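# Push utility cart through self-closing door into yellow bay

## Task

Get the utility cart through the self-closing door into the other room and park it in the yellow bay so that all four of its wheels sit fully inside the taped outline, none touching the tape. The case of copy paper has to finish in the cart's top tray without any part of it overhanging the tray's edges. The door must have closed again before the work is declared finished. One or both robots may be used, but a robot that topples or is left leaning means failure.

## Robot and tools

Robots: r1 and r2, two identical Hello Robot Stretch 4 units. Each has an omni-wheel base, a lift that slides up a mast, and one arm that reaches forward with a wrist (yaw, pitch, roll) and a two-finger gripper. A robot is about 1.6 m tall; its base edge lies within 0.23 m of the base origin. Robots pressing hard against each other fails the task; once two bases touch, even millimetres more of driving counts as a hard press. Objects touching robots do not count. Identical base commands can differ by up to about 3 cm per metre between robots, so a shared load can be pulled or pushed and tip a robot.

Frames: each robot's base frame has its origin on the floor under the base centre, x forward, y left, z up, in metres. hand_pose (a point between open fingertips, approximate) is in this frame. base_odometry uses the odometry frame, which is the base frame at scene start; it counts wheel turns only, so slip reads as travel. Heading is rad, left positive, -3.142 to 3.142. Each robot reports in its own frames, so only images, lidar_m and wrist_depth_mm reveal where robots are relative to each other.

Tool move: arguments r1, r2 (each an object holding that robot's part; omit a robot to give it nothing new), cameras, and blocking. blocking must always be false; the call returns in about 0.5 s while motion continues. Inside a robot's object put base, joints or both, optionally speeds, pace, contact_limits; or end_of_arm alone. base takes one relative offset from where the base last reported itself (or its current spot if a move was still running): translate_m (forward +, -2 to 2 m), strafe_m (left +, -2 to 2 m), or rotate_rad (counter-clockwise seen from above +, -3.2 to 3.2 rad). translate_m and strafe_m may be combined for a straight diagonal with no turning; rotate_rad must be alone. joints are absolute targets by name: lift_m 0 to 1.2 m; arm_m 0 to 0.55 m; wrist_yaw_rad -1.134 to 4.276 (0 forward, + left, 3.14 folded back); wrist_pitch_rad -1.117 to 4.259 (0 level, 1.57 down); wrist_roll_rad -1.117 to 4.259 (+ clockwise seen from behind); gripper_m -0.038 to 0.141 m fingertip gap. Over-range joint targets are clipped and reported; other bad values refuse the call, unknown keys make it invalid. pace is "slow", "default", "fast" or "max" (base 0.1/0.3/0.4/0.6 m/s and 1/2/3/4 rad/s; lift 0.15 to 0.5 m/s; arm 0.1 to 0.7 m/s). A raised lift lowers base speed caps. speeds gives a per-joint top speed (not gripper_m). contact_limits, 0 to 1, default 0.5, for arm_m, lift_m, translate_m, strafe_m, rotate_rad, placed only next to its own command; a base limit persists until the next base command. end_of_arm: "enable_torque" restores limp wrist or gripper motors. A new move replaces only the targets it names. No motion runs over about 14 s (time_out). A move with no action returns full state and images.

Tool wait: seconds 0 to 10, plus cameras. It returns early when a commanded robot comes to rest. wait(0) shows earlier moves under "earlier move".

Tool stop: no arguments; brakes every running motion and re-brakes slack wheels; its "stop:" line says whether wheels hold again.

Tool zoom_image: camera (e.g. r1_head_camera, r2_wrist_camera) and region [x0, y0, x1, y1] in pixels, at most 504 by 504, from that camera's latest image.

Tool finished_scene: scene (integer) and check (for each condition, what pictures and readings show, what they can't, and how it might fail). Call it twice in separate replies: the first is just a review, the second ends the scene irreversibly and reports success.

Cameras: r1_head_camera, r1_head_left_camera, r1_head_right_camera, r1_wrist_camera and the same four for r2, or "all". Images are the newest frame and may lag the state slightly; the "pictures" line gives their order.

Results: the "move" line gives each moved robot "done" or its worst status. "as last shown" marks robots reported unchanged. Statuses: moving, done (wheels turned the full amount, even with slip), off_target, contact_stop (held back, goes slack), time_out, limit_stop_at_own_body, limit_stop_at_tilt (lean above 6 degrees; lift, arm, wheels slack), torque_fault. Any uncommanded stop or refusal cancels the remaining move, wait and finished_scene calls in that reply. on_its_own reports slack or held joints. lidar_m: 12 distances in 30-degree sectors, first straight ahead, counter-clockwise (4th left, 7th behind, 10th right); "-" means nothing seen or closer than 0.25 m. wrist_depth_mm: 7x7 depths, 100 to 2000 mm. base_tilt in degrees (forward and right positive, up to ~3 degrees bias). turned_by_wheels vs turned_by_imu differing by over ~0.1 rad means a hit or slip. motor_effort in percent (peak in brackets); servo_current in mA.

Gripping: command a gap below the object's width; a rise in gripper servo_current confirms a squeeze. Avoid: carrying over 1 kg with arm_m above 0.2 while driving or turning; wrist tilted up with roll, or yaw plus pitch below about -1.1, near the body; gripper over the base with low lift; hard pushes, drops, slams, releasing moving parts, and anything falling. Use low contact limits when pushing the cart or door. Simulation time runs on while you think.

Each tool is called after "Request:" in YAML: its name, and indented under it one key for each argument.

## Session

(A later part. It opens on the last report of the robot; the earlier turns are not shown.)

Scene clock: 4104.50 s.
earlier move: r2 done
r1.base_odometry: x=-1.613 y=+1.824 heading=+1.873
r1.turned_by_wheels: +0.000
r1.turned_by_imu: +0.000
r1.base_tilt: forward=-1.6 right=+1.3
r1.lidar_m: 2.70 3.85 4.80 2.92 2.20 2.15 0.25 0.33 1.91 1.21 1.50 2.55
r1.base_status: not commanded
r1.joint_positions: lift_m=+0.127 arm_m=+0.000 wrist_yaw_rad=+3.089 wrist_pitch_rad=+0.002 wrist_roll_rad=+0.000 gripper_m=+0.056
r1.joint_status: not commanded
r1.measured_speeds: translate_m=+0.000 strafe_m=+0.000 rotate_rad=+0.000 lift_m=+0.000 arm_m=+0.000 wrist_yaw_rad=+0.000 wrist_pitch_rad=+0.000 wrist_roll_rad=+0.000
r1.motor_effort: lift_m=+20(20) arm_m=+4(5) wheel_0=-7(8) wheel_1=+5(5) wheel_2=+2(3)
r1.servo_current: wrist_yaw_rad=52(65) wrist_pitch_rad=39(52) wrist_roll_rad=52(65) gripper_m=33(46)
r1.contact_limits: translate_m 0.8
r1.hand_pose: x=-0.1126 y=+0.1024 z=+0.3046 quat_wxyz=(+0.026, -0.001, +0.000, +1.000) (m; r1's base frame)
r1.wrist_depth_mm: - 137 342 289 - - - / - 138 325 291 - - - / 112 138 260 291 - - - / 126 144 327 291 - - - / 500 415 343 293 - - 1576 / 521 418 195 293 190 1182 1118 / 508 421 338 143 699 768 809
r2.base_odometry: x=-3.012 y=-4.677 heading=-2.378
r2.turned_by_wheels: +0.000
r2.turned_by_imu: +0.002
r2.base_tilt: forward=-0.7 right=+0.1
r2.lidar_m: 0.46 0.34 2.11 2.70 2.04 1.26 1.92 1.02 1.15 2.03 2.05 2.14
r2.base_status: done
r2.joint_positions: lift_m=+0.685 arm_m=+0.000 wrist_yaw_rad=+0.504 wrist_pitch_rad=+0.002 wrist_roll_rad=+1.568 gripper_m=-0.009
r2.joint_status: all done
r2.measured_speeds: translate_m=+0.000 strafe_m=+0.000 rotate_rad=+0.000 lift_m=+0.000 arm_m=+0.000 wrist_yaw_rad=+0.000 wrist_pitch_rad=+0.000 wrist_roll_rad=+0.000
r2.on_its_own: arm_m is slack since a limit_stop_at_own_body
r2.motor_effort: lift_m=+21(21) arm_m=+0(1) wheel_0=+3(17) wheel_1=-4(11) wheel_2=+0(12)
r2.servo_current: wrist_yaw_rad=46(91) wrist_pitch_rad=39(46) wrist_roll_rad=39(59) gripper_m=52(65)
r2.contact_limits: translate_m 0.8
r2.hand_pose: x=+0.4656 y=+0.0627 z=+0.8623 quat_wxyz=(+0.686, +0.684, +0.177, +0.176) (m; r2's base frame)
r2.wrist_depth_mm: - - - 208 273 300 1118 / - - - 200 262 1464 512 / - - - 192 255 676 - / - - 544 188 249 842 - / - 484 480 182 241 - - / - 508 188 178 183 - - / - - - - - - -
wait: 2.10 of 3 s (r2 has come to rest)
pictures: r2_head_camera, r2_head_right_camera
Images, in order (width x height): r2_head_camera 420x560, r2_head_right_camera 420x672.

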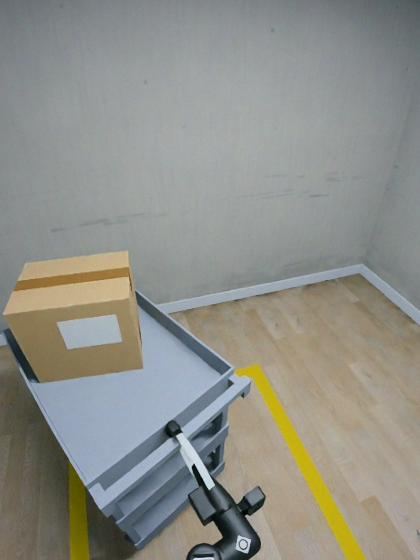

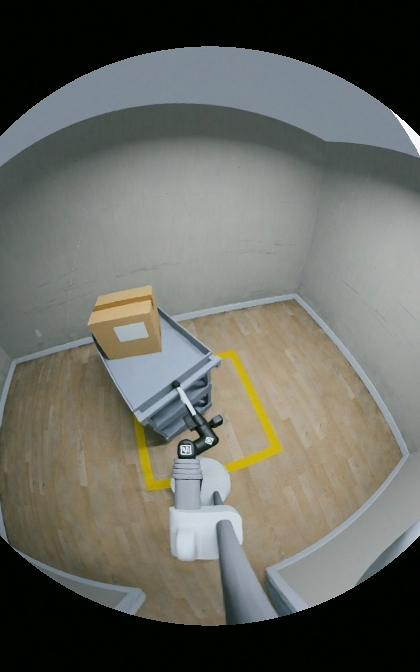

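Request:
move:
  blocking: false
  r2: {"base": {"translate_m": 0.138, "strafe_m": -0.305}, "joints": {"wrist_yaw_rad": 0.7}, "speeds": {"wrist_yaw_rad": 0.15}, "contact_limits": {"translate_m": 0.8}}
  cameras: []

Request:
wait:
  seconds: 3
  cameras: ["r2_head_camera", "r2_head_right_camera", "r2_head_left_camera"]

Scene clock: 4124.67 s.
move: r2 moving
r1.base_odometry: x=-1.613 y=+1.824 heading=+1.873
r1.turned_by_wheels: +0.000
r1.turned_by_imu: +0.000
r1.base_tilt: forward=-1.6 right=+1.3
r1.lidar_m: 2.70 3.86 4.81 2.94 2.20 2.14 0.25 0.31 1.94 1.19 1.48 2.55
r1.base_status: not commanded
r1.joint_positions: lift_m=+0.127 arm_m=+0.000 wrist_yaw_rad=+3.089 wrist_pitch_rad=+0.002 wrist_roll_rad=+0.000 gripper_m=+0.056
r1.joint_status: not commanded
r1.measured_speeds: translate_m=+0.000 strafe_m=+0.000 rotate_rad=+0.000 lift_m=+0.000 arm_m=+0.000 wrist_yaw_rad=+0.000 wrist_pitch_rad=+0.000 wrist_roll_rad=+0.000
r1.motor_effort: lift_m=+20(20) arm_m=+4(5) wheel_0=-8(8) wheel_1=+5(5) wheel_2=+2(3)
r1.servo_current: wrist_yaw_rad=39(59) wrist_pitch_rad=33(46) wrist_roll_rad=39(65) gripper_m=39(52)
r1.contact_limits: translate_m 0.8
r1.hand_pose: x=-0.1126 y=+0.1024 z=+0.3046 quat_wxyz=(+0.026, -0.001, +0.000, +1.000) (m; r1's base frame)
r1.wrist_depth_mm: - 137 342 290 - - - / - 138 324 291 - - - / 112 138 260 291 - - - / 126 144 327 294 - - - / 496 415 343 294 - - 1618 / 521 421 195 293 190 1160 1118 / 504 418 338 143 699 788 820
r2.base_odometry: x=-3.041 y=-4.665 heading=-2.378
r2.turned_by_wheels: +0.000
r2.turned_by_imu: +0.001
r2.base_tilt: forward=-0.7 right=+0.1
r2.lidar_m: 0.45 0.32 2.08 2.70 2.06 1.32 1.92 0.99 1.19 2.01 2.03 2.09
r2.base_status: translate_m moving; strafe_m moving
r2.joint_positions: lift_m=+0.685 arm_m=+0.000 wrist_yaw_rad=+0.567 wrist_pitch_rad=+0.002 wrist_roll_rad=+1.568 gripper_m=-0.009
r2.joint_status: wrist_yaw_rad moving
r2.measured_speeds: translate_m=+0.051 strafe_m=-0.111 rotate_rad=+0.000 lift_m=+0.000 arm_m=+0.000 wrist_yaw_rad=+0.151 wrist_pitch_rad=+0.000 wrist_roll_rad=+0.000
r2.on_its_own: arm_m is slack since a limit_stop_at_own_body
r2.motor_effort: lift_m=+21(21) arm_m=+0(0) wheel_0=+13(14) wheel_1=-8(10) wheel_2=-9(9)
r2.servo_current: wrist_yaw_rad=85(85) wrist_pitch_rad=46(46) wrist_roll_rad=52(59) gripper_m=59(65)
r2.contact_limits: translate_m 0.8
r2.hand_pose: x=+0.4611 y=+0.0811 z=+0.8623 quat_wxyz=(+0.680, +0.678, +0.198, +0.197) (m; r2's base frame)
r2.wrist_depth_mm: - - - 199 263 1366 1160 / - - - 193 255 1430 525 / - - - 189 252 723 - / - 477 504 185 244 831 - / - 484 484 181 240 - - / - 517 189 178 181 - - / - - 549 - - - -
pictures: none
No camera images: "cameras" was empty.

Scene clock: 4126.77 s.
earlier move: r2 done
r1.base_odometry: x=-1.613 y=+1.824 heading=+1.873
r1.turned_by_wheels: +0.000
r1.turned_by_imu: +0.000
r1.base_tilt: forward=-1.6 right=+1.3
r1.lidar_m: 2.68 3.87 4.81 2.93 2.18 2.14 0.25 0.33 2.04 1.20 1.50 2.54
r1.base_status: not commanded
r1.joint_positions: lift_m=+0.127 arm_m=+0.000 wrist_yaw_rad=+3.089 wrist_pitch_rad=+0.002 wrist_roll_rad=+0.000 gripper_m=+0.056
r1.joint_status: not commanded
r1.measured_speeds: translate_m=+0.000 strafe_m=+0.000 rotate_rad=+0.000 lift_m=+0.000 arm_m=+0.000 wrist_yaw_rad=+0.000 wrist_pitch_rad=+0.000 wrist_roll_rad=+0.000
r1.motor_effort: lift_m=+20(20) arm_m=+4(5) wheel_0=-7(8) wheel_1=+5(5) wheel_2=+2(3)
r1.servo_current: wrist_yaw_rad=52(65) wrist_pitch_rad=39(52) wrist_roll_rad=65(65) gripper_m=39(52)
r1.contact_limits: translate_m 0.8
r1.hand_pose: x=-0.1126 y=+0.1024 z=+0.3046 quat_wxyz=(+0.026, -0.001, +0.000, +1.000) (m; r1's base frame)
r1.wrist_depth_mm: - 137 340 289 - - - / - 138 324 291 - - - / 112 138 259 290 - - - / 126 145 325 291 - - - / 496 415 345 294 - - 1576 / 517 421 195 294 191 1182 1138 / 504 424 336 143 699 778 820
r2.base_odometry: x=-3.323 y=-4.552 heading=-2.378
r2.turned_by_wheels: +0.000
r2.turned_by_imu: +0.002
r2.base_tilt: forward=-0.7 right=+0.0
r2.lidar_m: 0.47 0.28 0.36 3.01 2.13 1.56 1.03 1.04 1.25 1.73 1.73 2.01
r2.base_status: done
r2.joint_positions: lift_m=+0.685 arm_m=+0.000 wrist_yaw_rad=+0.702 wrist_pitch_rad=+0.002 wrist_roll_rad=+1.568 gripper_m=-0.009
r2.joint_status: all done
r2.measured_speeds: translate_m=+0.000 strafe_m=+0.000 rotate_rad=+0.000 lift_m=+0.000 arm_m=+0.000 wrist_yaw_rad=+0.000 wrist_pitch_rad=+0.000 wrist_roll_rad=+0.000
r2.on_its_own: arm_m is slack since a limit_stop_at_own_body
r2.motor_effort: lift_m=+21(21) arm_m=+0(1) wheel_0=+4(17) wheel_1=-4(10) wheel_2=-4(9)
r2.servo_current: wrist_yaw_rad=39(85) wrist_pitch_rad=39(46) wrist_roll_rad=46(65) gripper_m=65(72)
r2.contact_limits: translate_m 0.8
r2.hand_pose: x=+0.4475 y=+0.1195 z=+0.8623 quat_wxyz=(+0.665, +0.663, +0.244, +0.243) (m; r2's base frame)
r2.wrist_depth_mm: - - - 259 324 1281 1118 / - - - 239 315 334 1118 / - - - 217 285 1499 500 / - - - 201 263 699 - / - - 544 188 247 842 - / - 469 189 176 183 - - / - - - - 220 - -
wait: 2.10 of 3 s (r2 has come to rest)
pictures: r2_head_camera, r2_head_left_camera, r2_head_right_camera
Images, in order (width x height): r2_head_camera 420x560, r2_head_left_camera 420x672, r2_head_right_camera 420x672.

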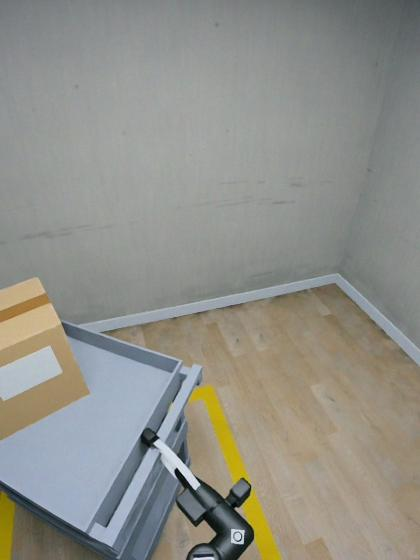

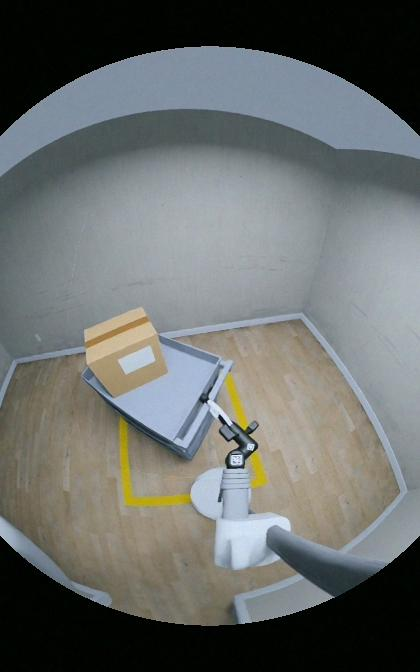

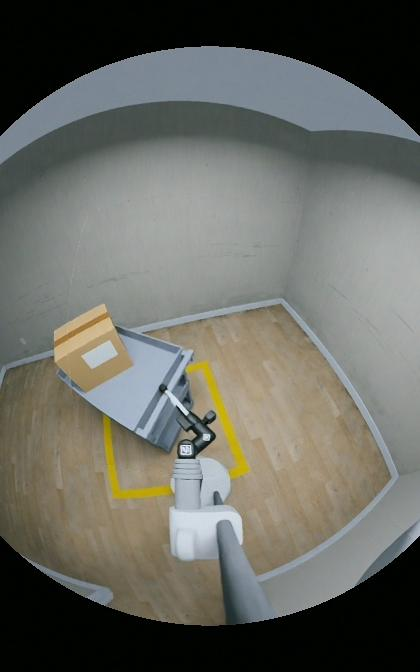

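Request:
move:
  blocking: false
  cameras: ["r2_head_camera", "r2_head_left_camera", "r2_head_right_camera", "r2_wrist_camera"]

Scene clock: 4155.03 s.
r1.base_odometry: x=-1.613 y=+1.824 heading=+1.873
r1.turned_by_wheels: +0.000
r1.turned_by_imu: +0.000
r1.base_tilt: forward=-1.6 right=+1.3
r1.lidar_m: 2.71 3.85 4.79 2.93 2.18 2.15 0.25 0.32 2.00 1.17 1.47 2.55
r1.base_status: not commanded
r1.joint_positions: lift_m=+0.127 arm_m=+0.000 wrist_yaw_rad=+3.089 wrist_pitch_rad=+0.002 wrist_roll_rad=+0.000 gripper_m=+0.056
r1.joint_status: not commanded
r1.measured_speeds: translate_m=+0.000 strafe_m=+0.000 rotate_rad=+0.000 lift_m=+0.000 arm_m=+0.000 wrist_yaw_rad=+0.000 wrist_pitch_rad=+0.000 wrist_roll_rad=+0.000
r1.motor_effort: lift_m=+20(20) arm_m=+4(5) wheel_0=-7(8) wheel_1=+5(5) wheel_2=+2(3)
r1.servo_current: wrist_yaw_rad=46(65) wrist_pitch_rad=39(52) wrist_roll_rad=33(65) gripper_m=39(52)
r1.contact_limits: translate_m 0.8
r1.hand_pose: x=-0.1126 y=+0.1024 z=+0.3046 quat_wxyz=(+0.026, -0.001, +0.000, +1.000) (m; r1's base frame)
r1.wrist_depth_mm: - 137 338 287 - - - / - 138 324 290 - - - / 112 138 260 291 - - - / 126 144 327 291 - - - / 496 418 342 294 - - 1618 / 521 421 194 296 191 1182 1138 / 504 424 338 143 699 778 809
r2.base_odometry: x=-3.323 y=-4.552 heading=-2.378
r2.turned_by_wheels: +0.000
r2.turned_by_imu: +0.000
r2.base_tilt: forward=-0.7 right=+0.0
r2.lidar_m: 0.49 0.26 0.37 3.03 2.16 1.57 1.04 1.05 1.24 1.72 1.73 2.00
r2.base_status: done
r2.joint_positions: lift_m=+0.685 arm_m=+0.000 wrist_yaw_rad=+0.702 wrist_pitch_rad=+0.002 wrist_roll_rad=+1.568 gripper_m=-0.009
r2.joint_status: all done
r2.measured_speeds: translate_m=+0.000 strafe_m=+0.000 rotate_rad=+0.000 lift_m=+0.000 arm_m=+0.000 wrist_yaw_rad=+0.000 wrist_pitch_rad=+0.000 wrist_roll_rad=+0.000
r2.on_its_own: arm_m is slack since a limit_stop_at_own_body
r2.motor_effort: lift_m=+21(21) arm_m=+0(1) wheel_0=+3(17) wheel_1=-3(10) wheel_2=-3(9)
r2.servo_current: wrist_yaw_rad=33(85) wrist_pitch_rad=39(46) wrist_roll_rad=46(65) gripper_m=65(72)
r2.contact_limits: translate_m 0.8
r2.hand_pose: x=+0.4475 y=+0.1195 z=+0.8623 quat_wxyz=(+0.665, +0.663, +0.244, +0.243) (m; r2's base frame)
r2.wrist_depth_mm: - - - 262 324 1308 1098 / - - - 238 319 336 1138 / - - - 216 285 1537 508 / - - - 201 264 691 - / - - 549 187 247 831 - / - 469 190 176 183 - - / - - - - 220 - -
pictures: r2_head_camera, r2_head_left_camera, r2_head_right_camera, r2_wrist_camera
Images, in order (width x height): r2_head_camera 420x560, r2_head_left_camera 420x672, r2_head_right_camera 420x672, r2_wrist_camera 616x392.

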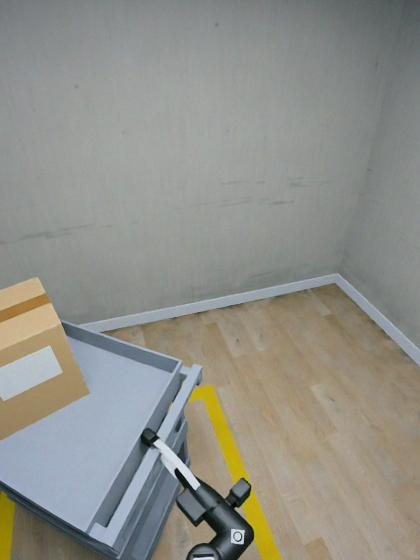

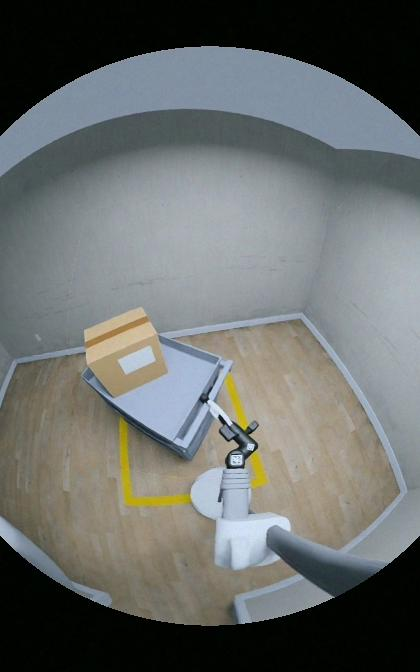

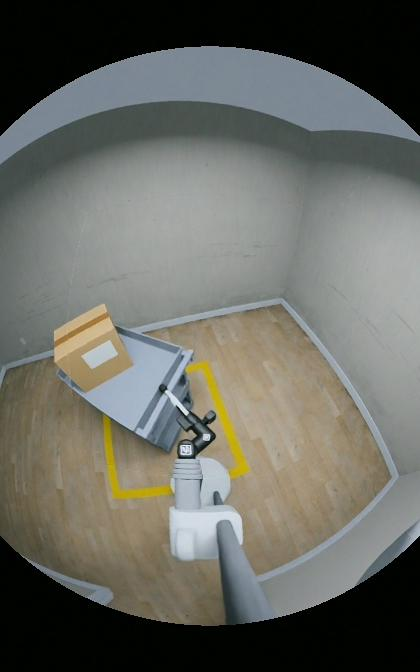

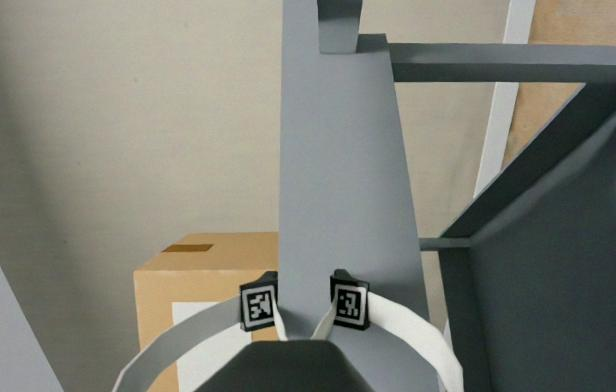

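Request:
zoom_image:
  camera: "r2_head_left_camera"
  region: [70, 300, 280, 510]

Request:
zoom_image:
  camera: "r2_head_right_camera"
  region: [40, 290, 250, 500]

Request:
zoom_image:
  camera: "r2_head_camera"
  region: [0, 260, 300, 560]

Scaled by 2.400 from the camera's 420x672 image, which has a finer 600x960 frame.

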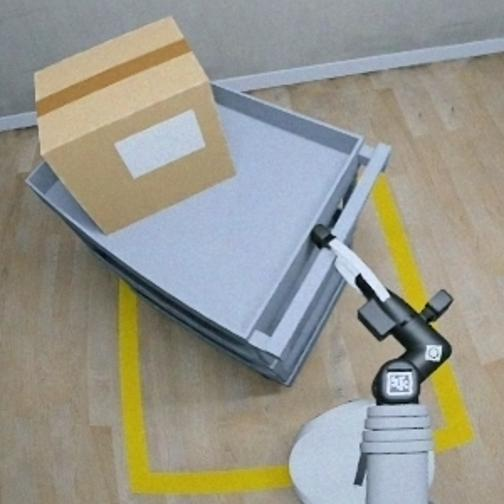

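Scaled by 2.400 from the camera's 420x672 image, which has a finer 600x960 frame.

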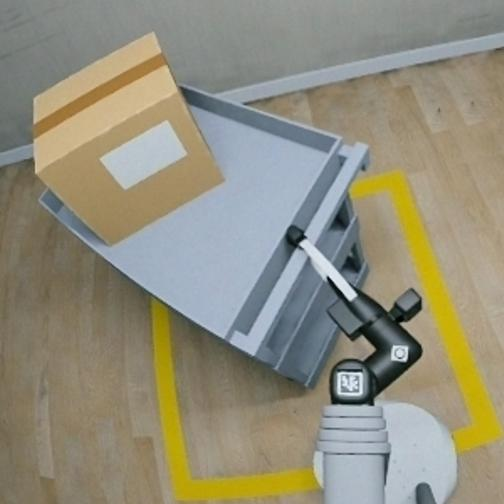

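Scaled by 1.680 from the camera's 420x560 image, which has a finer 1200x1600 frame.

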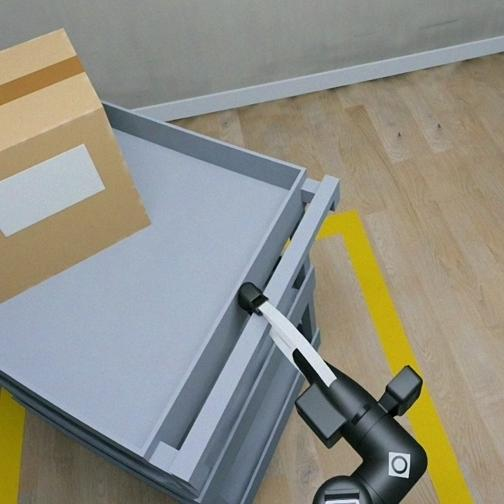

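Request:
move:
  blocking: false
  cameras: []
  r2: {"base": {"translate_m": -0.035, "strafe_m": -0.177}, "pace": "default", "contact_limits": {"translate_m": 0.8}}

Request:
wait:
  seconds: 3
  cameras: ["r2_head_camera", "r2_head_left_camera", "r2_head_right_camera", "r2_wrist_camera"]

Scene clock: 4243.20 s.
move: r2 moving
r1.base_odometry: x=-1.613 y=+1.824 heading=+1.873
r1.turned_by_wheels: +0.000
r1.turned_by_imu: +0.000
r1.base_tilt: forward=-1.6 right=+1.3
r1.lidar_m: 2.70 3.85 4.78 2.92 2.21 2.15 0.25 0.32 1.99 1.20 1.49 2.56
r1.base_status: not commanded
r1.joint_positions: lift_m=+0.127 arm_m=+0.000 wrist_yaw_rad=+3.089 wrist_pitch_rad=+0.002 wrist_roll_rad=+0.000 gripper_m=+0.056
r1.joint_status: not commanded
r1.measured_speeds: translate_m=+0.000 strafe_m=+0.000 rotate_rad=+0.000 lift_m=+0.000 arm_m=+0.000 wrist_yaw_rad=+0.000 wrist_pitch_rad=+0.000 wrist_roll_rad=+0.000
r1.motor_effort: lift_m=+20(20) arm_m=+4(5) wheel_0=-7(8) wheel_1=+5(5) wheel_2=+2(3)
r1.servo_current: wrist_yaw_rad=52(65) wrist_pitch_rad=39(46) wrist_roll_rad=39(65) gripper_m=46(46)
r1.contact_limits: translate_m 0.8
r1.hand_pose: x=-0.1126 y=+0.1024 z=+0.3046 quat_wxyz=(+0.026, -0.001, +0.000, +1.000) (m; r1's base frame)
r1.wrist_depth_mm: - 137 340 290 - - - / - 138 324 291 - - - / 112 138 260 290 - - - / 126 144 325 293 - - - / 496 415 343 291 - - 1576 / 521 418 194 294 191 1182 1138 / 504 421 338 143 707 778 820
r2.base_odometry: x=-3.341 y=-4.524 heading=-2.377
r2.turned_by_wheels: +0.001
r2.turned_by_imu: +0.002
r2.base_tilt: forward=-0.7 right=+0.1
r2.lidar_m: 0.49 0.25 0.35 3.05 2.13 1.57 1.01 1.03 1.23 1.68 1.68 2.00
r2.base_status: translate_m moving; strafe_m moving
r2.joint_positions: lift_m=+0.685 arm_m=+0.000 wrist_yaw_rad=+0.706 wrist_pitch_rad=+0.002 wrist_roll_rad=+1.568 gripper_m=-0.009
r2.joint_status: not commanded
r2.measured_speeds: translate_m=-0.024 strafe_m=-0.127 rotate_rad=-0.005 lift_m=+0.000 arm_m=+0.000 wrist_yaw_rad=+0.000 wrist_pitch_rad=+0.000 wrist_roll_rad=+0.000
r2.on_its_own: arm_m is slack since a limit_stop_at_own_body
r2.motor_effort: lift_m=+21(21) arm_m=+0(0) wheel_0=+9(16) wheel_1=-11(11) wheel_2=+13(14)
r2.servo_current: wrist_yaw_rad=59(59) wrist_pitch_rad=46(46) wrist_roll_rad=33(65) gripper_m=59(65)
r2.contact_limits: translate_m 0.8
r2.hand_pose: x=+0.4470 y=+0.1206 z=+0.8623 quat_wxyz=(+0.665, +0.662, +0.245, +0.244) (m; r2's base frame)
r2.wrist_depth_mm: - - - 263 324 1281 1118 / - - - 235 319 338 421 / - - - 217 283 1499 504 / - - - 202 265 691 - / - - 554 188 247 842 - / - 473 188 177 181 - - / - - - - 220 - -
pictures: none
No camera images: "cameras" was empty.

Scene clock: 4244.67 s.
earlier move: r2 done
r1.base_odometry: x=-1.613 y=+1.824 heading=+1.873
r1.turned_by_wheels: +0.000
r1.turned_by_imu: +0.000
r1.base_tilt: forward=-1.6 right=+1.3
r1.lidar_m: 2.72 3.83 4.80 2.95 2.21 2.15 0.25 0.31 2.06 1.21 1.47 2.57
r1.base_status: not commanded
r1.joint_positions: lift_m=+0.127 arm_m=+0.000 wrist_yaw_rad=+3.089 wrist_pitch_rad=+0.002 wrist_roll_rad=+0.000 gripper_m=+0.056
r1.joint_status: not commanded
r1.measured_speeds: translate_m=+0.000 strafe_m=+0.000 rotate_rad=+0.000 lift_m=+0.000 arm_m=+0.000 wrist_yaw_rad=+0.000 wrist_pitch_rad=+0.000 wrist_roll_rad=+0.000
r1.motor_effort: lift_m=+20(20) arm_m=+4(5) wheel_0=-7(8) wheel_1=+5(5) wheel_2=+2(3)
r1.servo_current: wrist_yaw_rad=39(78) wrist_pitch_rad=39(46) wrist_roll_rad=46(78) gripper_m=39(46)
r1.contact_limits: translate_m 0.8
r1.hand_pose: x=-0.1126 y=+0.1024 z=+0.3046 quat_wxyz=(+0.026, -0.001, +0.000, +1.000) (m; r1's base frame)
r1.wrist_depth_mm: - 137 340 289 - - - / - 137 325 290 - - - / 112 138 260 291 - - - / 127 144 325 293 - - - / 496 415 345 291 - - 1618 / 517 421 195 294 191 1160 1160 / 504 421 336 144 699 778 820
r2.base_odometry: x=-3.420 y=-4.400 heading=-2.378
r2.turned_by_wheels: -0.001
r2.turned_by_imu: +0.000
r2.base_tilt: forward=-0.7 right=+0.0
r2.lidar_m: 0.51 0.25 0.36 3.18 2.00 1.64 0.94 0.97 1.13 1.55 1.54 1.84
r2.base_status: done
r2.joint_positions: lift_m=+0.685 arm_m=+0.000 wrist_yaw_rad=+0.699 wrist_pitch_rad=+0.002 wrist_roll_rad=+1.568 gripper_m=-0.009
r2.joint_status: not commanded
r2.measured_speeds: translate_m=+0.000 strafe_m=+0.000 rotate_rad=+0.000 lift_m=+0.000 arm_m=+0.000 wrist_yaw_rad=+0.000 wrist_pitch_rad=+0.000 wrist_roll_rad=+0.000
r2.on_its_own: arm_m is slack since a limit_stop_at_own_body
r2.motor_effort: lift_m=+21(21) arm_m=+0(0) wheel_0=+2(16) wheel_1=-2(13) wheel_2=+5(14)
r2.servo_current: wrist_yaw_rad=33(59) wrist_pitch_rad=33(46) wrist_roll_rad=33(65) gripper_m=59(65)
r2.contact_limits: translate_m 0.8
r2.hand_pose: x=+0.4479 y=+0.1187 z=+0.8623 quat_wxyz=(+0.665, +0.663, +0.243, +0.242) (m; r2's base frame)
r2.wrist_depth_mm: - - - 290 - 1366 1160 / - - - 255 345 355 355 / - - - 225 297 1576 500 / - - - 206 271 1661 - / - - 621 189 249 788 - / - 480 187 174 183 - - / - - 462 - - - -
wait: 1.47 of 3 s (r2 has come to rest)
pictures: r2_head_camera, r2_head_left_camera, r2_head_right_camera, r2_wrist_camera
Images, in order (width x height): r2_head_camera 420x560, r2_head_left_camera 420x672, r2_head_right_camera 420x672, r2_wrist_camera 616x392.

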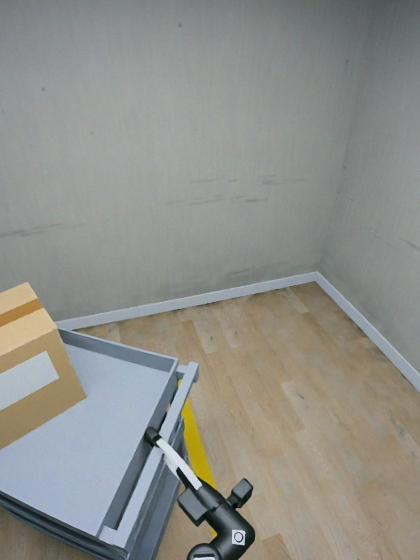

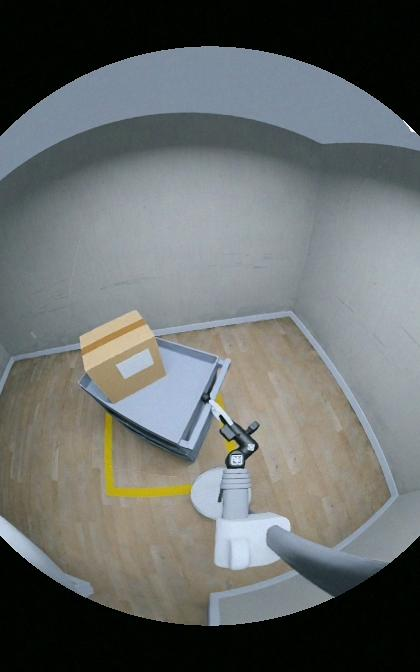

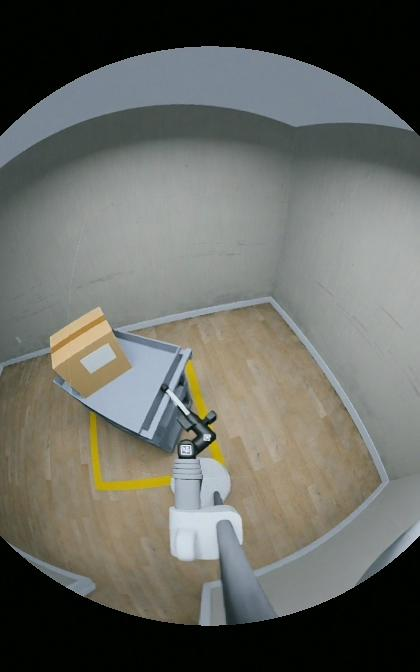

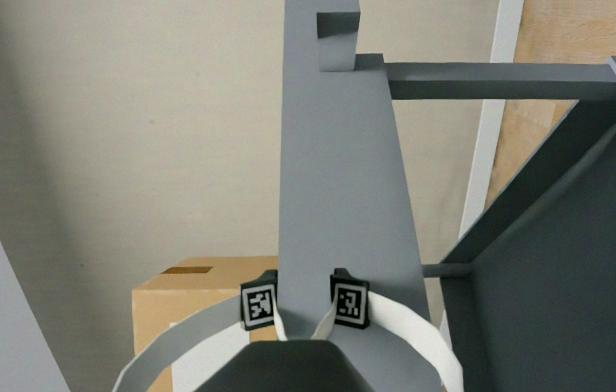

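Request:
zoom_image:
  camera: "r2_head_left_camera"
  region: [60, 300, 270, 510]

Request:
zoom_image:
  camera: "r2_head_right_camera"
  region: [40, 290, 250, 500]

Request:
zoom_image:
  camera: "r2_head_camera"
  region: [0, 300, 260, 560]

Scaled by 2.400 from the camera's 420x672 image, which has a finer 600x960 frame.

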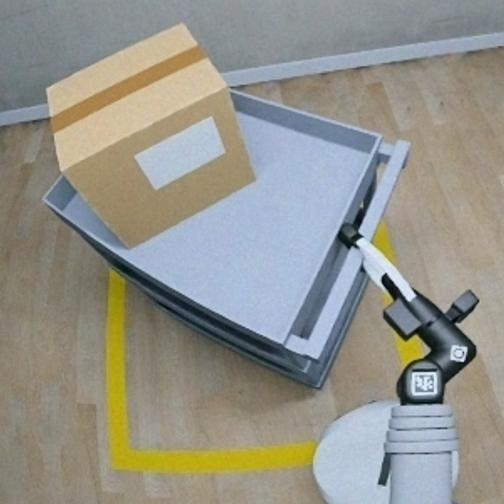

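Scaled by 2.400 from the camera's 420x672 image, which has a finer 600x960 frame.

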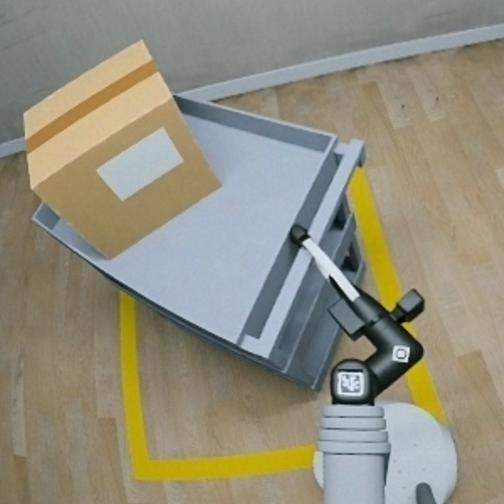

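Scaled by 1.938 from the camera's 420x560 image, which has a finer 1200x1600 frame.

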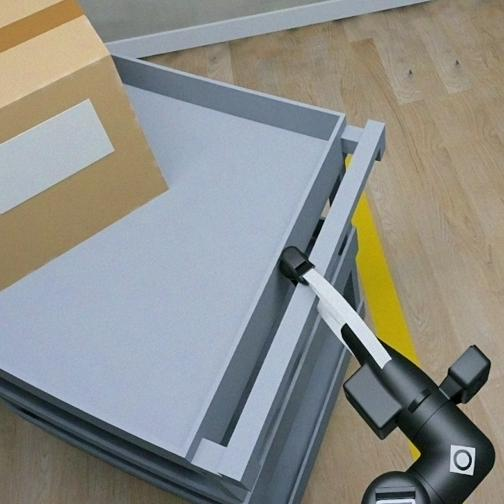

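Request:
zoom_image:
  camera: "r2_head_camera"
  region: [150, 360, 250, 560]

Request:
zoom_image:
  camera: "r2_head_right_camera"
  region: [140, 340, 240, 480]

Request:
zoom_image:
  camera: "r2_head_left_camera"
  region: [70, 380, 220, 500]

Scaled by 2.520 from the camera's 420x560 image, which has a finer 1200x1600 frame.

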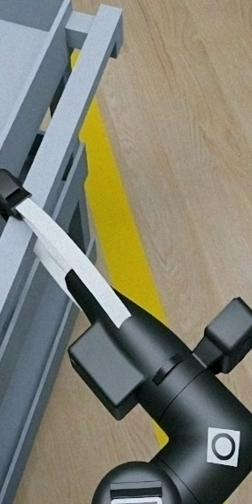

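Scaled by 3.600 from the camera's 420x672 image, which has a finer 600x960 frame.

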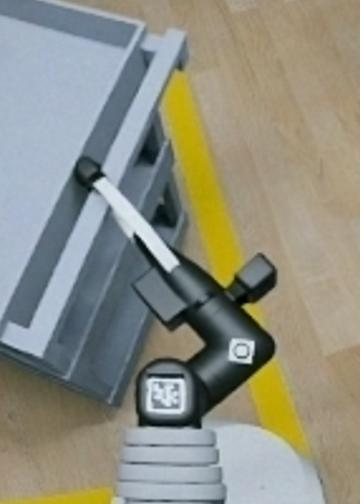

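Scaled by 3.360 from the camera's 420x672 image, which has a finer 600x960 frame.

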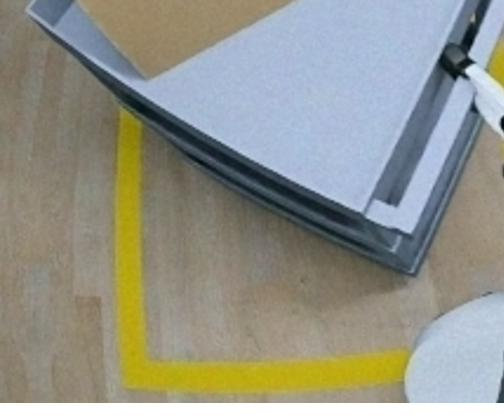

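Request:
move:
  blocking: false
  cameras: []
  r1: {"base": {"translate_m": -0.092, "strafe_m": -0.344}, "pace": "slow"}
  r2: {"joints": {"gripper_m": 0.12}}

Request:
wait:
  seconds: 2
  cameras: ["r2_head_camera", "r2_wrist_camera"]

Scene clock: 4324.37 s.
move: r1 moving; r2 moving
r1.base_odometry: x=-1.600 y=+1.825 heading=+1.874
r1.turned_by_wheels: +0.000
r1.turned_by_imu: +0.000
r1.base_tilt: forward=-1.6 right=+1.3
r1.lidar_m: 2.70 3.83 4.82 2.93 2.19 2.16 0.25 0.33 2.08 1.18 1.48 2.55
r1.base_status: translate_m moving; strafe_m moving
r1.joint_positions: lift_m=+0.127 arm_m=+0.000 wrist_yaw_rad=+3.089 wrist_pitch_rad=+0.002 wrist_roll_rad=+0.000 gripper_m=+0.056
r1.joint_status: not commanded
r1.measured_speeds: translate_m=-0.013 strafe_m=-0.049 rotate_rad=-0.002 lift_m=+0.000 arm_m=+0.000 wrist_yaw_rad=+0.000 wrist_pitch_rad=+0.000 wrist_roll_rad=+0.000
r1.motor_effort: lift_m=+20(20) arm_m=+4(5) wheel_0=+3(5) wheel_1=-6(10) wheel_2=+7(7)
r1.servo_current: wrist_yaw_rad=39(59) wrist_pitch_rad=33(52) wrist_roll_rad=65(65) gripper_m=39(46)
r1.hand_pose: x=-0.1126 y=+0.1024 z=+0.3046 quat_wxyz=(+0.026, -0.001, +0.000, +1.000) (m; r1's base frame)
r1.wrist_depth_mm: - 137 342 290 - - - / - 138 327 291 - - - / 112 138 260 290 - - - / 127 144 325 293 - - - / 500 418 345 294 1808 - 1537 / 521 421 195 294 191 1160 1138 / 535 407 340 143 699 768 820
r2.base_odometry: x=-3.420 y=-4.400 heading=-2.378
r2.turned_by_wheels: +0.000
r2.turned_by_imu: +0.000
r2.base_tilt: forward=-0.7 right=+0.0
r2.lidar_m: 0.48 0.26 0.39 3.18 2.01 1.64 0.95 0.95 1.13 1.56 1.56 1.83
r2.base_status: not commanded
r2.joint_positions: lift_m=+0.685 arm_m=+0.000 wrist_yaw_rad=+0.699 wrist_pitch_rad=+0.002 wrist_roll_rad=+1.568 gripper_m=+0.013
r2.joint_status: gripper_m moving
r2.measured_speeds: translate_m=+0.000 strafe_m=+0.000 rotate_rad=+0.000 lift_m=+0.000 arm_m=+0.000 wrist_yaw_rad=+0.000 wrist_pitch_rad=+0.000 wrist_roll_rad=+0.000
r2.on_its_own: arm_m is slack since a limit_stop_at_own_body
r2.motor_effort: lift_m=+21(21) arm_m=+0(1) wheel_0=+3(3) wheel_1=-3(3) wheel_2=+5(6)
r2.servo_current: wrist_yaw_rad=46(52) wrist_pitch_rad=39(46) wrist_roll_rad=46(52) gripper_m=91(91)
r2.contact_limits: translate_m 0.8
r2.hand_pose: x=+0.4479 y=+0.1187 z=+0.8623 quat_wxyz=(+0.665, +0.663, +0.243, +0.242) (m; r2's base frame)
r2.wrist_depth_mm: - - - 291 - 1366 1182 / - - - 262 343 357 357 / - - - 229 300 1576 504 / - - - 209 273 1708 - / - - 627 192 253 788 - / - 484 191 180 185 - - / - - 159 - 216 - -
pictures: none
No camera images: "cameras" was empty.

Scene clock: 4325.93 s.
earlier move: r1 moving; r2 done
r1.base_odometry: x=-1.455 y=+1.831 heading=+1.874
r1.turned_by_wheels: +0.000
r1.turned_by_imu: -0.001
r1.base_tilt: forward=-1.6 right=+1.3
r1.lidar_m: 2.67 3.77 4.95 2.99 0.25 - 0.25 0.36 2.32 1.05 1.24 2.51
r1.base_status: translate_m moving; strafe_m moving
r1.joint_positions: lift_m=+0.127 arm_m=+0.000 wrist_yaw_rad=+3.089 wrist_pitch_rad=+0.002 wrist_roll_rad=+0.000 gripper_m=+0.056
r1.joint_status: not commanded
r1.measured_speeds: translate_m=-0.025 strafe_m=-0.095 rotate_rad=+0.002 lift_m=+0.000 arm_m=+0.000 wrist_yaw_rad=+0.000 wrist_pitch_rad=+0.000 wrist_roll_rad=+0.000
r1.motor_effort: lift_m=+20(20) arm_m=+5(5) wheel_0=+2(5) wheel_1=-5(10) wheel_2=+4(7)
r1.servo_current: wrist_yaw_rad=52(65) wrist_pitch_rad=46(52) wrist_roll_rad=39(65) gripper_m=46(46)
r1.hand_pose: x=-0.1126 y=+0.1024 z=+0.3046 quat_wxyz=(+0.026, -0.001, +0.000, +1.000) (m; r1's base frame)
r1.wrist_depth_mm: - 137 340 291 249 216 197 / - 138 332 290 250 217 199 / 112 138 260 293 249 218 199 / 126 144 330 294 251 217 200 / 530 449 355 296 251 215 200 / 559 449 194 296 197 219 200 / 564 455 347 143 247 211 200
r2.base_odometry: x=-3.420 y=-4.400 heading=-2.378
r2.turned_by_wheels: +0.000
r2.turned_by_imu: +0.000
r2.base_tilt: forward=-0.7 right=+0.1
r2.lidar_m: 0.50 0.25 0.35 3.16 2.00 1.65 0.97 0.96 1.09 1.56 1.56 1.82
r2.base_status: not commanded
r2.joint_positions: lift_m=+0.685 arm_m=+0.000 wrist_yaw_rad=+0.699 wrist_pitch_rad=+0.002 wrist_roll_rad=+1.568 gripper_m=+0.120
r2.joint_status: all done
r2.measured_speeds: translate_m=+0.000 strafe_m=+0.000 rotate_rad=+0.000 lift_m=+0.000 arm_m=+0.000 wrist_yaw_rad=+0.000 wrist_pitch_rad=+0.000 wrist_roll_rad=+0.000
r2.on_its_own: arm_m is slack since a limit_stop_at_own_body
r2.motor_effort: lift_m=+21(21) arm_m=+0(1) wheel_0=+3(3) wheel_1=-3(3) wheel_2=+5(6)
r2.servo_current: wrist_yaw_rad=39(52) wrist_pitch_rad=46(52) wrist_roll_rad=46(59) gripper_m=52(124)
r2.contact_limits: translate_m 0.8
r2.hand_pose: x=+0.4479 y=+0.1187 z=+0.8623 quat_wxyz=(+0.665, +0.663, +0.243, +0.242) (m; r2's base frame)
r2.wrist_depth_mm: - - - 290 - 1430 1160 / - - - 259 343 357 357 / - - - 230 300 1537 488 / - - - 211 274 1661 - / - - 615 193 252 778 - / - 473 191 178 187 - - / - - 159 - 217 - -
wait: 1.57 of 2 s (r2 has come to rest)
pictures: r2_head_camera, r2_wrist_camera
Images, in order (width x height): r2_head_camera 420x560, r2_wrist_camera 616x392.

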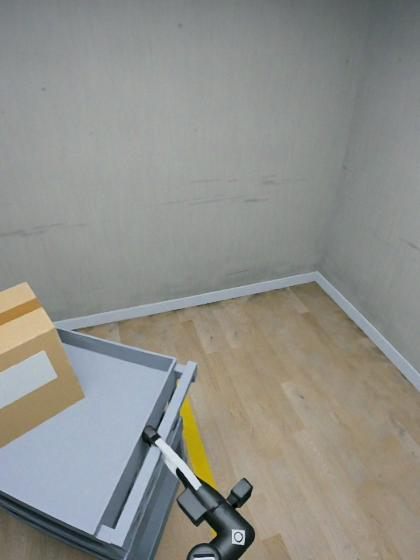

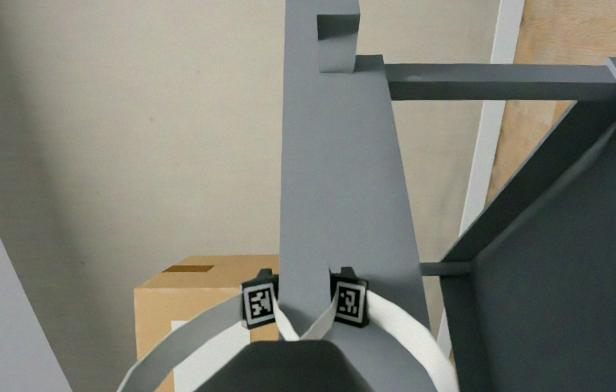

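Request:
wait:
  seconds: 1.0
  cameras: ["r2_wrist_camera", "r1_head_camera"]

Scene clock: 4331.00 s.
earlier move: r1 done
r1.base_odometry: x=-1.257 y=+1.839 heading=+1.873
r1.turned_by_wheels: +0.000
r1.turned_by_imu: -0.002
r1.base_tilt: forward=-1.6 right=+1.3
r1.lidar_m: 2.59 3.68 5.15 0.25 0.26 0.25 0.25 0.44 2.19 0.87 0.97 2.45
r1.base_status: done
r1.joint_positions: lift_m=+0.127 arm_m=+0.000 wrist_yaw_rad=+3.089 wrist_pitch_rad=+0.002 wrist_roll_rad=+0.000 gripper_m=+0.056
r1.joint_status: not commanded
r1.measured_speeds: translate_m=+0.000 strafe_m=+0.000 rotate_rad=+0.000 lift_m=+0.000 arm_m=+0.000 wrist_yaw_rad=+0.000 wrist_pitch_rad=+0.000 wrist_roll_rad=+0.000
r1.motor_effort: lift_m=+20(20) arm_m=+4(5) wheel_0=-2(5) wheel_1=-6(10) wheel_2=+7(8)
r1.servo_current: wrist_yaw_rad=52(65) wrist_pitch_rad=33(52) wrist_roll_rad=39(65) gripper_m=46(52)
r1.hand_pose: x=-0.1126 y=+0.1024 z=+0.3046 quat_wxyz=(+0.026, -0.001, +0.000, +1.000) (m; r1's base frame)
r1.wrist_depth_mm: - 137 382 300 248 211 190 / - 138 353 301 247 216 190 / 112 138 259 303 249 213 191 / 126 144 357 303 251 213 191 / 1464 504 389 304 252 213 191 / 1098 508 193 306 196 213 192 / 778 147 377 143 246 200 191
r2.base_odometry: x=-3.420 y=-4.400 heading=-2.378
r2.turned_by_wheels: +0.000
r2.turned_by_imu: +0.001
r2.base_tilt: forward=-0.6 right=+0.1
r2.lidar_m: 0.50 0.25 0.34 3.17 1.97 1.65 0.94 0.97 1.15 1.55 1.55 1.83
r2.base_status: not commanded
r2.joint_positions: lift_m=+0.685 arm_m=+0.000 wrist_yaw_rad=+0.699 wrist_pitch_rad=+0.002 wrist_roll_rad=+1.568 gripper_m=+0.120
r2.joint_status: all done
r2.measured_speeds: translate_m=+0.000 strafe_m=+0.000 rotate_rad=+0.000 lift_m=+0.000 arm_m=+0.000 wrist_yaw_rad=+0.000 wrist_pitch_rad=+0.000 wrist_roll_rad=+0.000
r2.on_its_own: arm_m is slack since a limit_stop_at_own_body
r2.motor_effort: lift_m=+21(21) arm_m=+0(1) wheel_0=+3(3) wheel_1=-3(3) wheel_2=+4(6)
r2.servo_current: wrist_yaw_rad=52(59) wrist_pitch_rad=46(52) wrist_roll_rad=52(65) gripper_m=52(124)
r2.contact_limits: translate_m 0.8
r2.hand_pose: x=+0.4479 y=+0.1187 z=+0.8623 quat_wxyz=(+0.665, +0.663, +0.243, +0.242) (m; r2's base frame)
r2.wrist_depth_mm: - - - 291 - 1397 1160 / - - - 260 343 357 359 / - - - 229 301 1537 488 / - - - 210 274 1661 - / - - 615 193 253 788 - / - 477 192 178 187 - - / - - 159 - 217 - -
wait: 0.00 of 1 s (r1 has come to rest)
pictures: r1_head_camera, r2_wrist_camera
Images, in order (width x height): r1_head_camera 420x560, r2_wrist_camera 616x392.

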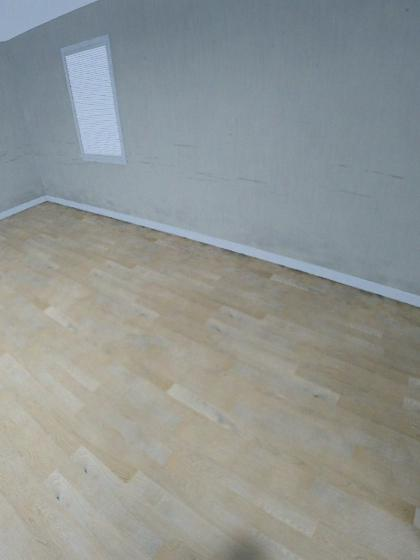

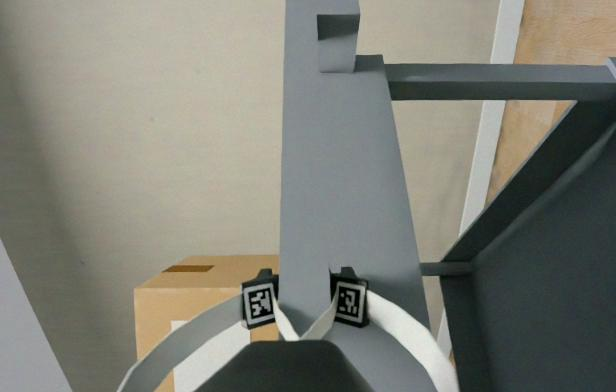

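Request:
zoom_image:
  camera: "r2_wrist_camera"
  region: [110, 220, 480, 392]

Request:
zoom_image:
  camera: "r2_wrist_camera"
  region: [220, 0, 616, 392]

Scaled by 1.362.

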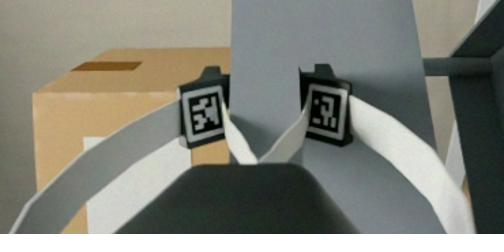

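Scaled by 1.273.

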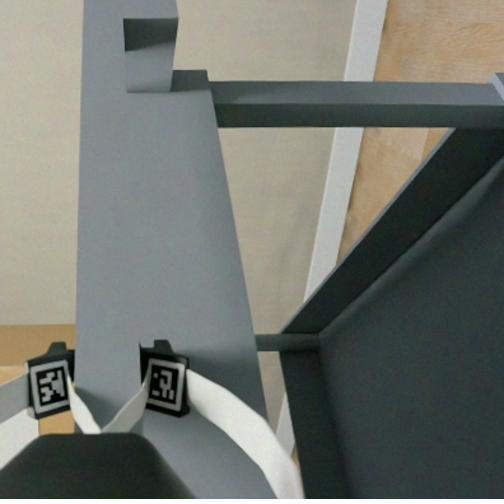

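Request:
move:
  blocking: false
  cameras: ["r2_wrist_camera"]
  r2: {"joints": {"gripper_m": 0.14}}

Request:
wait:
  seconds: 1.0
  cameras: ["r2_wrist_camera", "r2_head_camera"]

Request:
zoom_image:
  camera: "r2_head_camera"
  region: [100, 380, 280, 560]

Scene clock: 4361.93 s.
move: r2 moving
r1.base_odometry: x=-1.257 y=+1.839 heading=+1.873
r1.turned_by_wheels: +0.000
r1.turned_by_imu: +0.000
r1.base_tilt: forward=-1.6 right=+1.3
r1.lidar_m: 2.59 3.68 5.13 0.25 0.27 0.25 0.25 0.43 2.19 0.87 0.99 2.44
r1.base_status: not commanded
r1.joint_positions: lift_m=+0.127 arm_m=+0.000 wrist_yaw_rad=+3.089 wrist_pitch_rad=+0.002 wrist_roll_rad=+0.000 gripper_m=+0.056
r1.joint_status: not commanded
r1.measured_speeds: translate_m=+0.000 strafe_m=+0.000 rotate_rad=+0.000 lift_m=+0.000 arm_m=+0.000 wrist_yaw_rad=+0.000 wrist_pitch_rad=+0.000 wrist_roll_rad=+0.000
r1.motor_effort: lift_m=+20(20) arm_m=+4(5) wheel_0=-2(2) wheel_1=-5(6) wheel_2=+7(7)
r1.servo_current: wrist_yaw_rad=52(52) wrist_pitch_rad=39(46) wrist_roll_rad=52(52) gripper_m=39(46)
r1.hand_pose: x=-0.1126 y=+0.1024 z=+0.3046 quat_wxyz=(+0.026, -0.001, +0.000, +1.000) (m; r1's base frame)
r1.wrist_depth_mm: - 137 382 301 247 211 190 / - 137 357 301 249 216 190 / 112 138 258 303 249 212 190 / 127 143 355 303 251 213 191 / 1464 500 387 304 251 213 191 / 1098 512 193 306 197 214 191 / 798 148 375 143 246 200 193
r2.base_odometry: x=-3.420 y=-4.400 heading=-2.378
r2.turned_by_wheels: +0.000
r2.turned_by_imu: +0.000
r2.base_tilt: forward=-0.7 right=+0.1
r2.lidar_m: 0.48 0.25 0.37 3.17 1.99 1.67 0.96 0.98 1.15 1.55 1.55 1.82
r2.base_status: not commanded
r2.joint_positions: lift_m=+0.685 arm_m=+0.000 wrist_yaw_rad=+0.699 wrist_pitch_rad=+0.002 wrist_roll_rad=+1.568 gripper_m=+0.132
r2.joint_status: gripper_m moving
r2.measured_speeds: translate_m=+0.000 strafe_m=+0.000 rotate_rad=+0.000 lift_m=+0.000 arm_m=+0.000 wrist_yaw_rad=+0.000 wrist_pitch_rad=+0.000 wrist_roll_rad=+0.000
r2.on_its_own: arm_m is slack since a limit_stop_at_own_body
r2.motor_effort: lift_m=+21(21) arm_m=+0(0) wheel_0=+3(3) wheel_1=-3(3) wheel_2=+5(5)
r2.servo_current: wrist_yaw_rad=46(52) wrist_pitch_rad=46(46) wrist_roll_rad=46(52) gripper_m=78(98)
r2.contact_limits: translate_m 0.8
r2.hand_pose: x=+0.4479 y=+0.1187 z=+0.8623 quat_wxyz=(+0.665, +0.663, +0.243, +0.242) (m; r2's base frame)
r2.wrist_depth_mm: - - - 290 - 1397 1182 / - - - 259 343 357 357 / - - - 230 301 1537 484 / - - - 210 274 1661 - / - - 609 193 253 788 - / - 477 191 178 187 - - / - - 159 - 217 - -
pictures: r2_wrist_camera
Images, in order (width x height): r2_wrist_camera 616x392.

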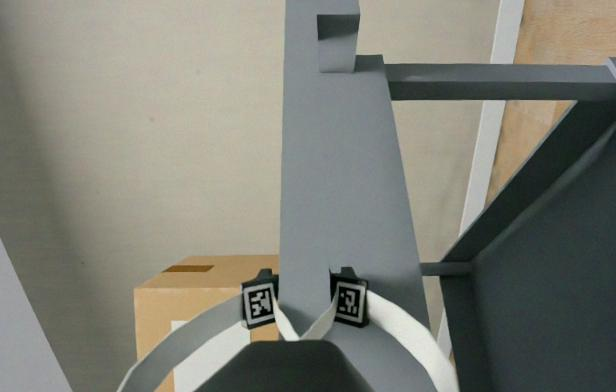

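Scene clock: 4362.53 s.
earlier move: r2 done
r1.base_odometry: x=-1.257 y=+1.839 heading=+1.873
r1.turned_by_wheels: +0.000
r1.turned_by_imu: +0.000
r1.base_tilt: forward=-1.6 right=+1.3
r1.lidar_m: 2.58 3.70 5.13 0.25 0.25 0.26 0.25 0.42 2.18 0.87 0.96 2.44
r1.base_status: not commanded
r1.joint_positions: lift_m=+0.127 arm_m=+0.000 wrist_yaw_rad=+3.089 wrist_pitch_rad=+0.002 wrist_roll_rad=+0.000 gripper_m=+0.056
r1.joint_status: not commanded
r1.measured_speeds: translate_m=+0.000 strafe_m=+0.000 rotate_rad=+0.000 lift_m=+0.000 arm_m=+0.000 wrist_yaw_rad=+0.000 wrist_pitch_rad=+0.000 wrist_roll_rad=+0.000
r1.motor_effort: lift_m=+20(20) arm_m=+4(5) wheel_0=-1(2) wheel_1=-5(6) wheel_2=+7(7)
r1.servo_current: wrist_yaw_rad=46(65) wrist_pitch_rad=33(46) wrist_roll_rad=52(59) gripper_m=39(46)
r1.hand_pose: x=-0.1126 y=+0.1024 z=+0.3046 quat_wxyz=(+0.026, -0.001, +0.000, +1.000) (m; r1's base frame)
r1.wrist_depth_mm: - 137 379 300 247 211 190 / - 138 353 301 250 216 190 / 112 138 259 301 250 212 191 / 127 144 357 303 250 213 191 / 1430 504 387 304 252 213 192 / 1078 504 193 304 196 213 192 / 798 147 377 144 245 200 192
r2.base_odometry: x=-3.420 y=-4.400 heading=-2.378
r2.turned_by_wheels: +0.000
r2.turned_by_imu: +0.000
r2.base_tilt: forward=-0.7 right=+0.1
r2.lidar_m: 0.47 0.26 0.34 3.17 2.01 1.67 0.97 0.97 1.14 1.55 1.56 1.81
r2.base_status: not commanded
r2.joint_positions: lift_m=+0.685 arm_m=+0.000 wrist_yaw_rad=+0.699 wrist_pitch_rad=+0.002 wrist_roll_rad=+1.568 gripper_m=+0.140
r2.joint_status: all done
r2.measured_speeds: translate_m=+0.000 strafe_m=+0.000 rotate_rad=+0.000 lift_m=+0.000 arm_m=+0.000 wrist_yaw_rad=+0.000 wrist_pitch_rad=+0.000 wrist_roll_rad=+0.000
r2.on_its_own: arm_m is slack since a limit_stop_at_own_body
r2.motor_effort: lift_m=+21(21) arm_m=+0(0) wheel_0=+3(3) wheel_1=-3(3) wheel_2=+5(5)
r2.servo_current: wrist_yaw_rad=59(59) wrist_pitch_rad=39(46) wrist_roll_rad=46(52) gripper_m=46(98)
r2.contact_limits: translate_m 0.8
r2.hand_pose: x=+0.4479 y=+0.1187 z=+0.8623 quat_wxyz=(+0.665, +0.663, +0.243, +0.242) (m; r2's base frame)
r2.wrist_depth_mm: - - - 290 - 1397 1160 / - - - 260 345 357 359 / - - - 231 300 1576 484 / - - - 210 276 1661 - / - - 615 193 253 778 - / - 480 191 178 187 - - / - - 159 - 217 - -
wait: 0.60 of 1 s (r2 has come to rest)
pictures: r2_head_camera, r2_wrist_camera
Images, in order (width x height): r2_head_camera 420x560, r2_wrist_camera 616x392.

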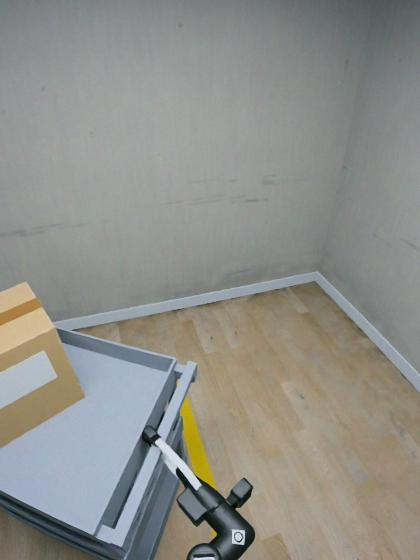

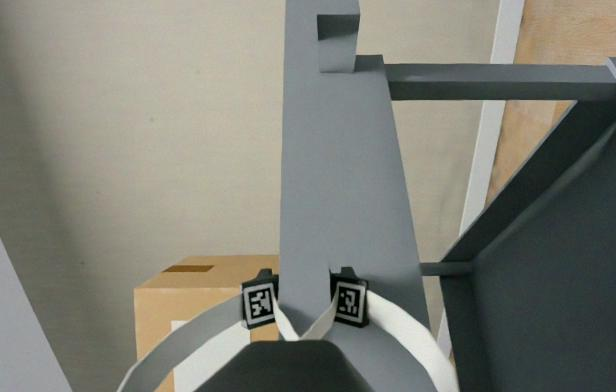

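Scaled by 2.800 from the camera's 420x560 image, which has a finer 1200x1600 frame.

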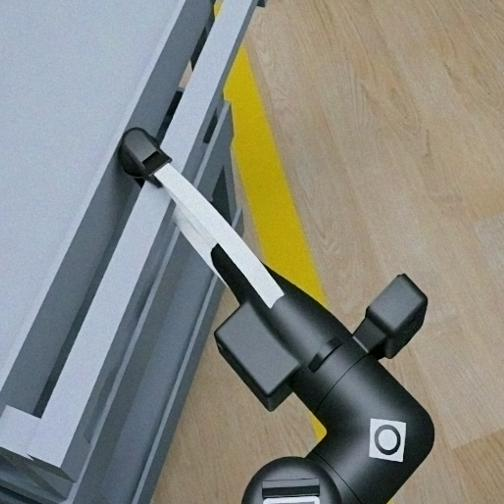

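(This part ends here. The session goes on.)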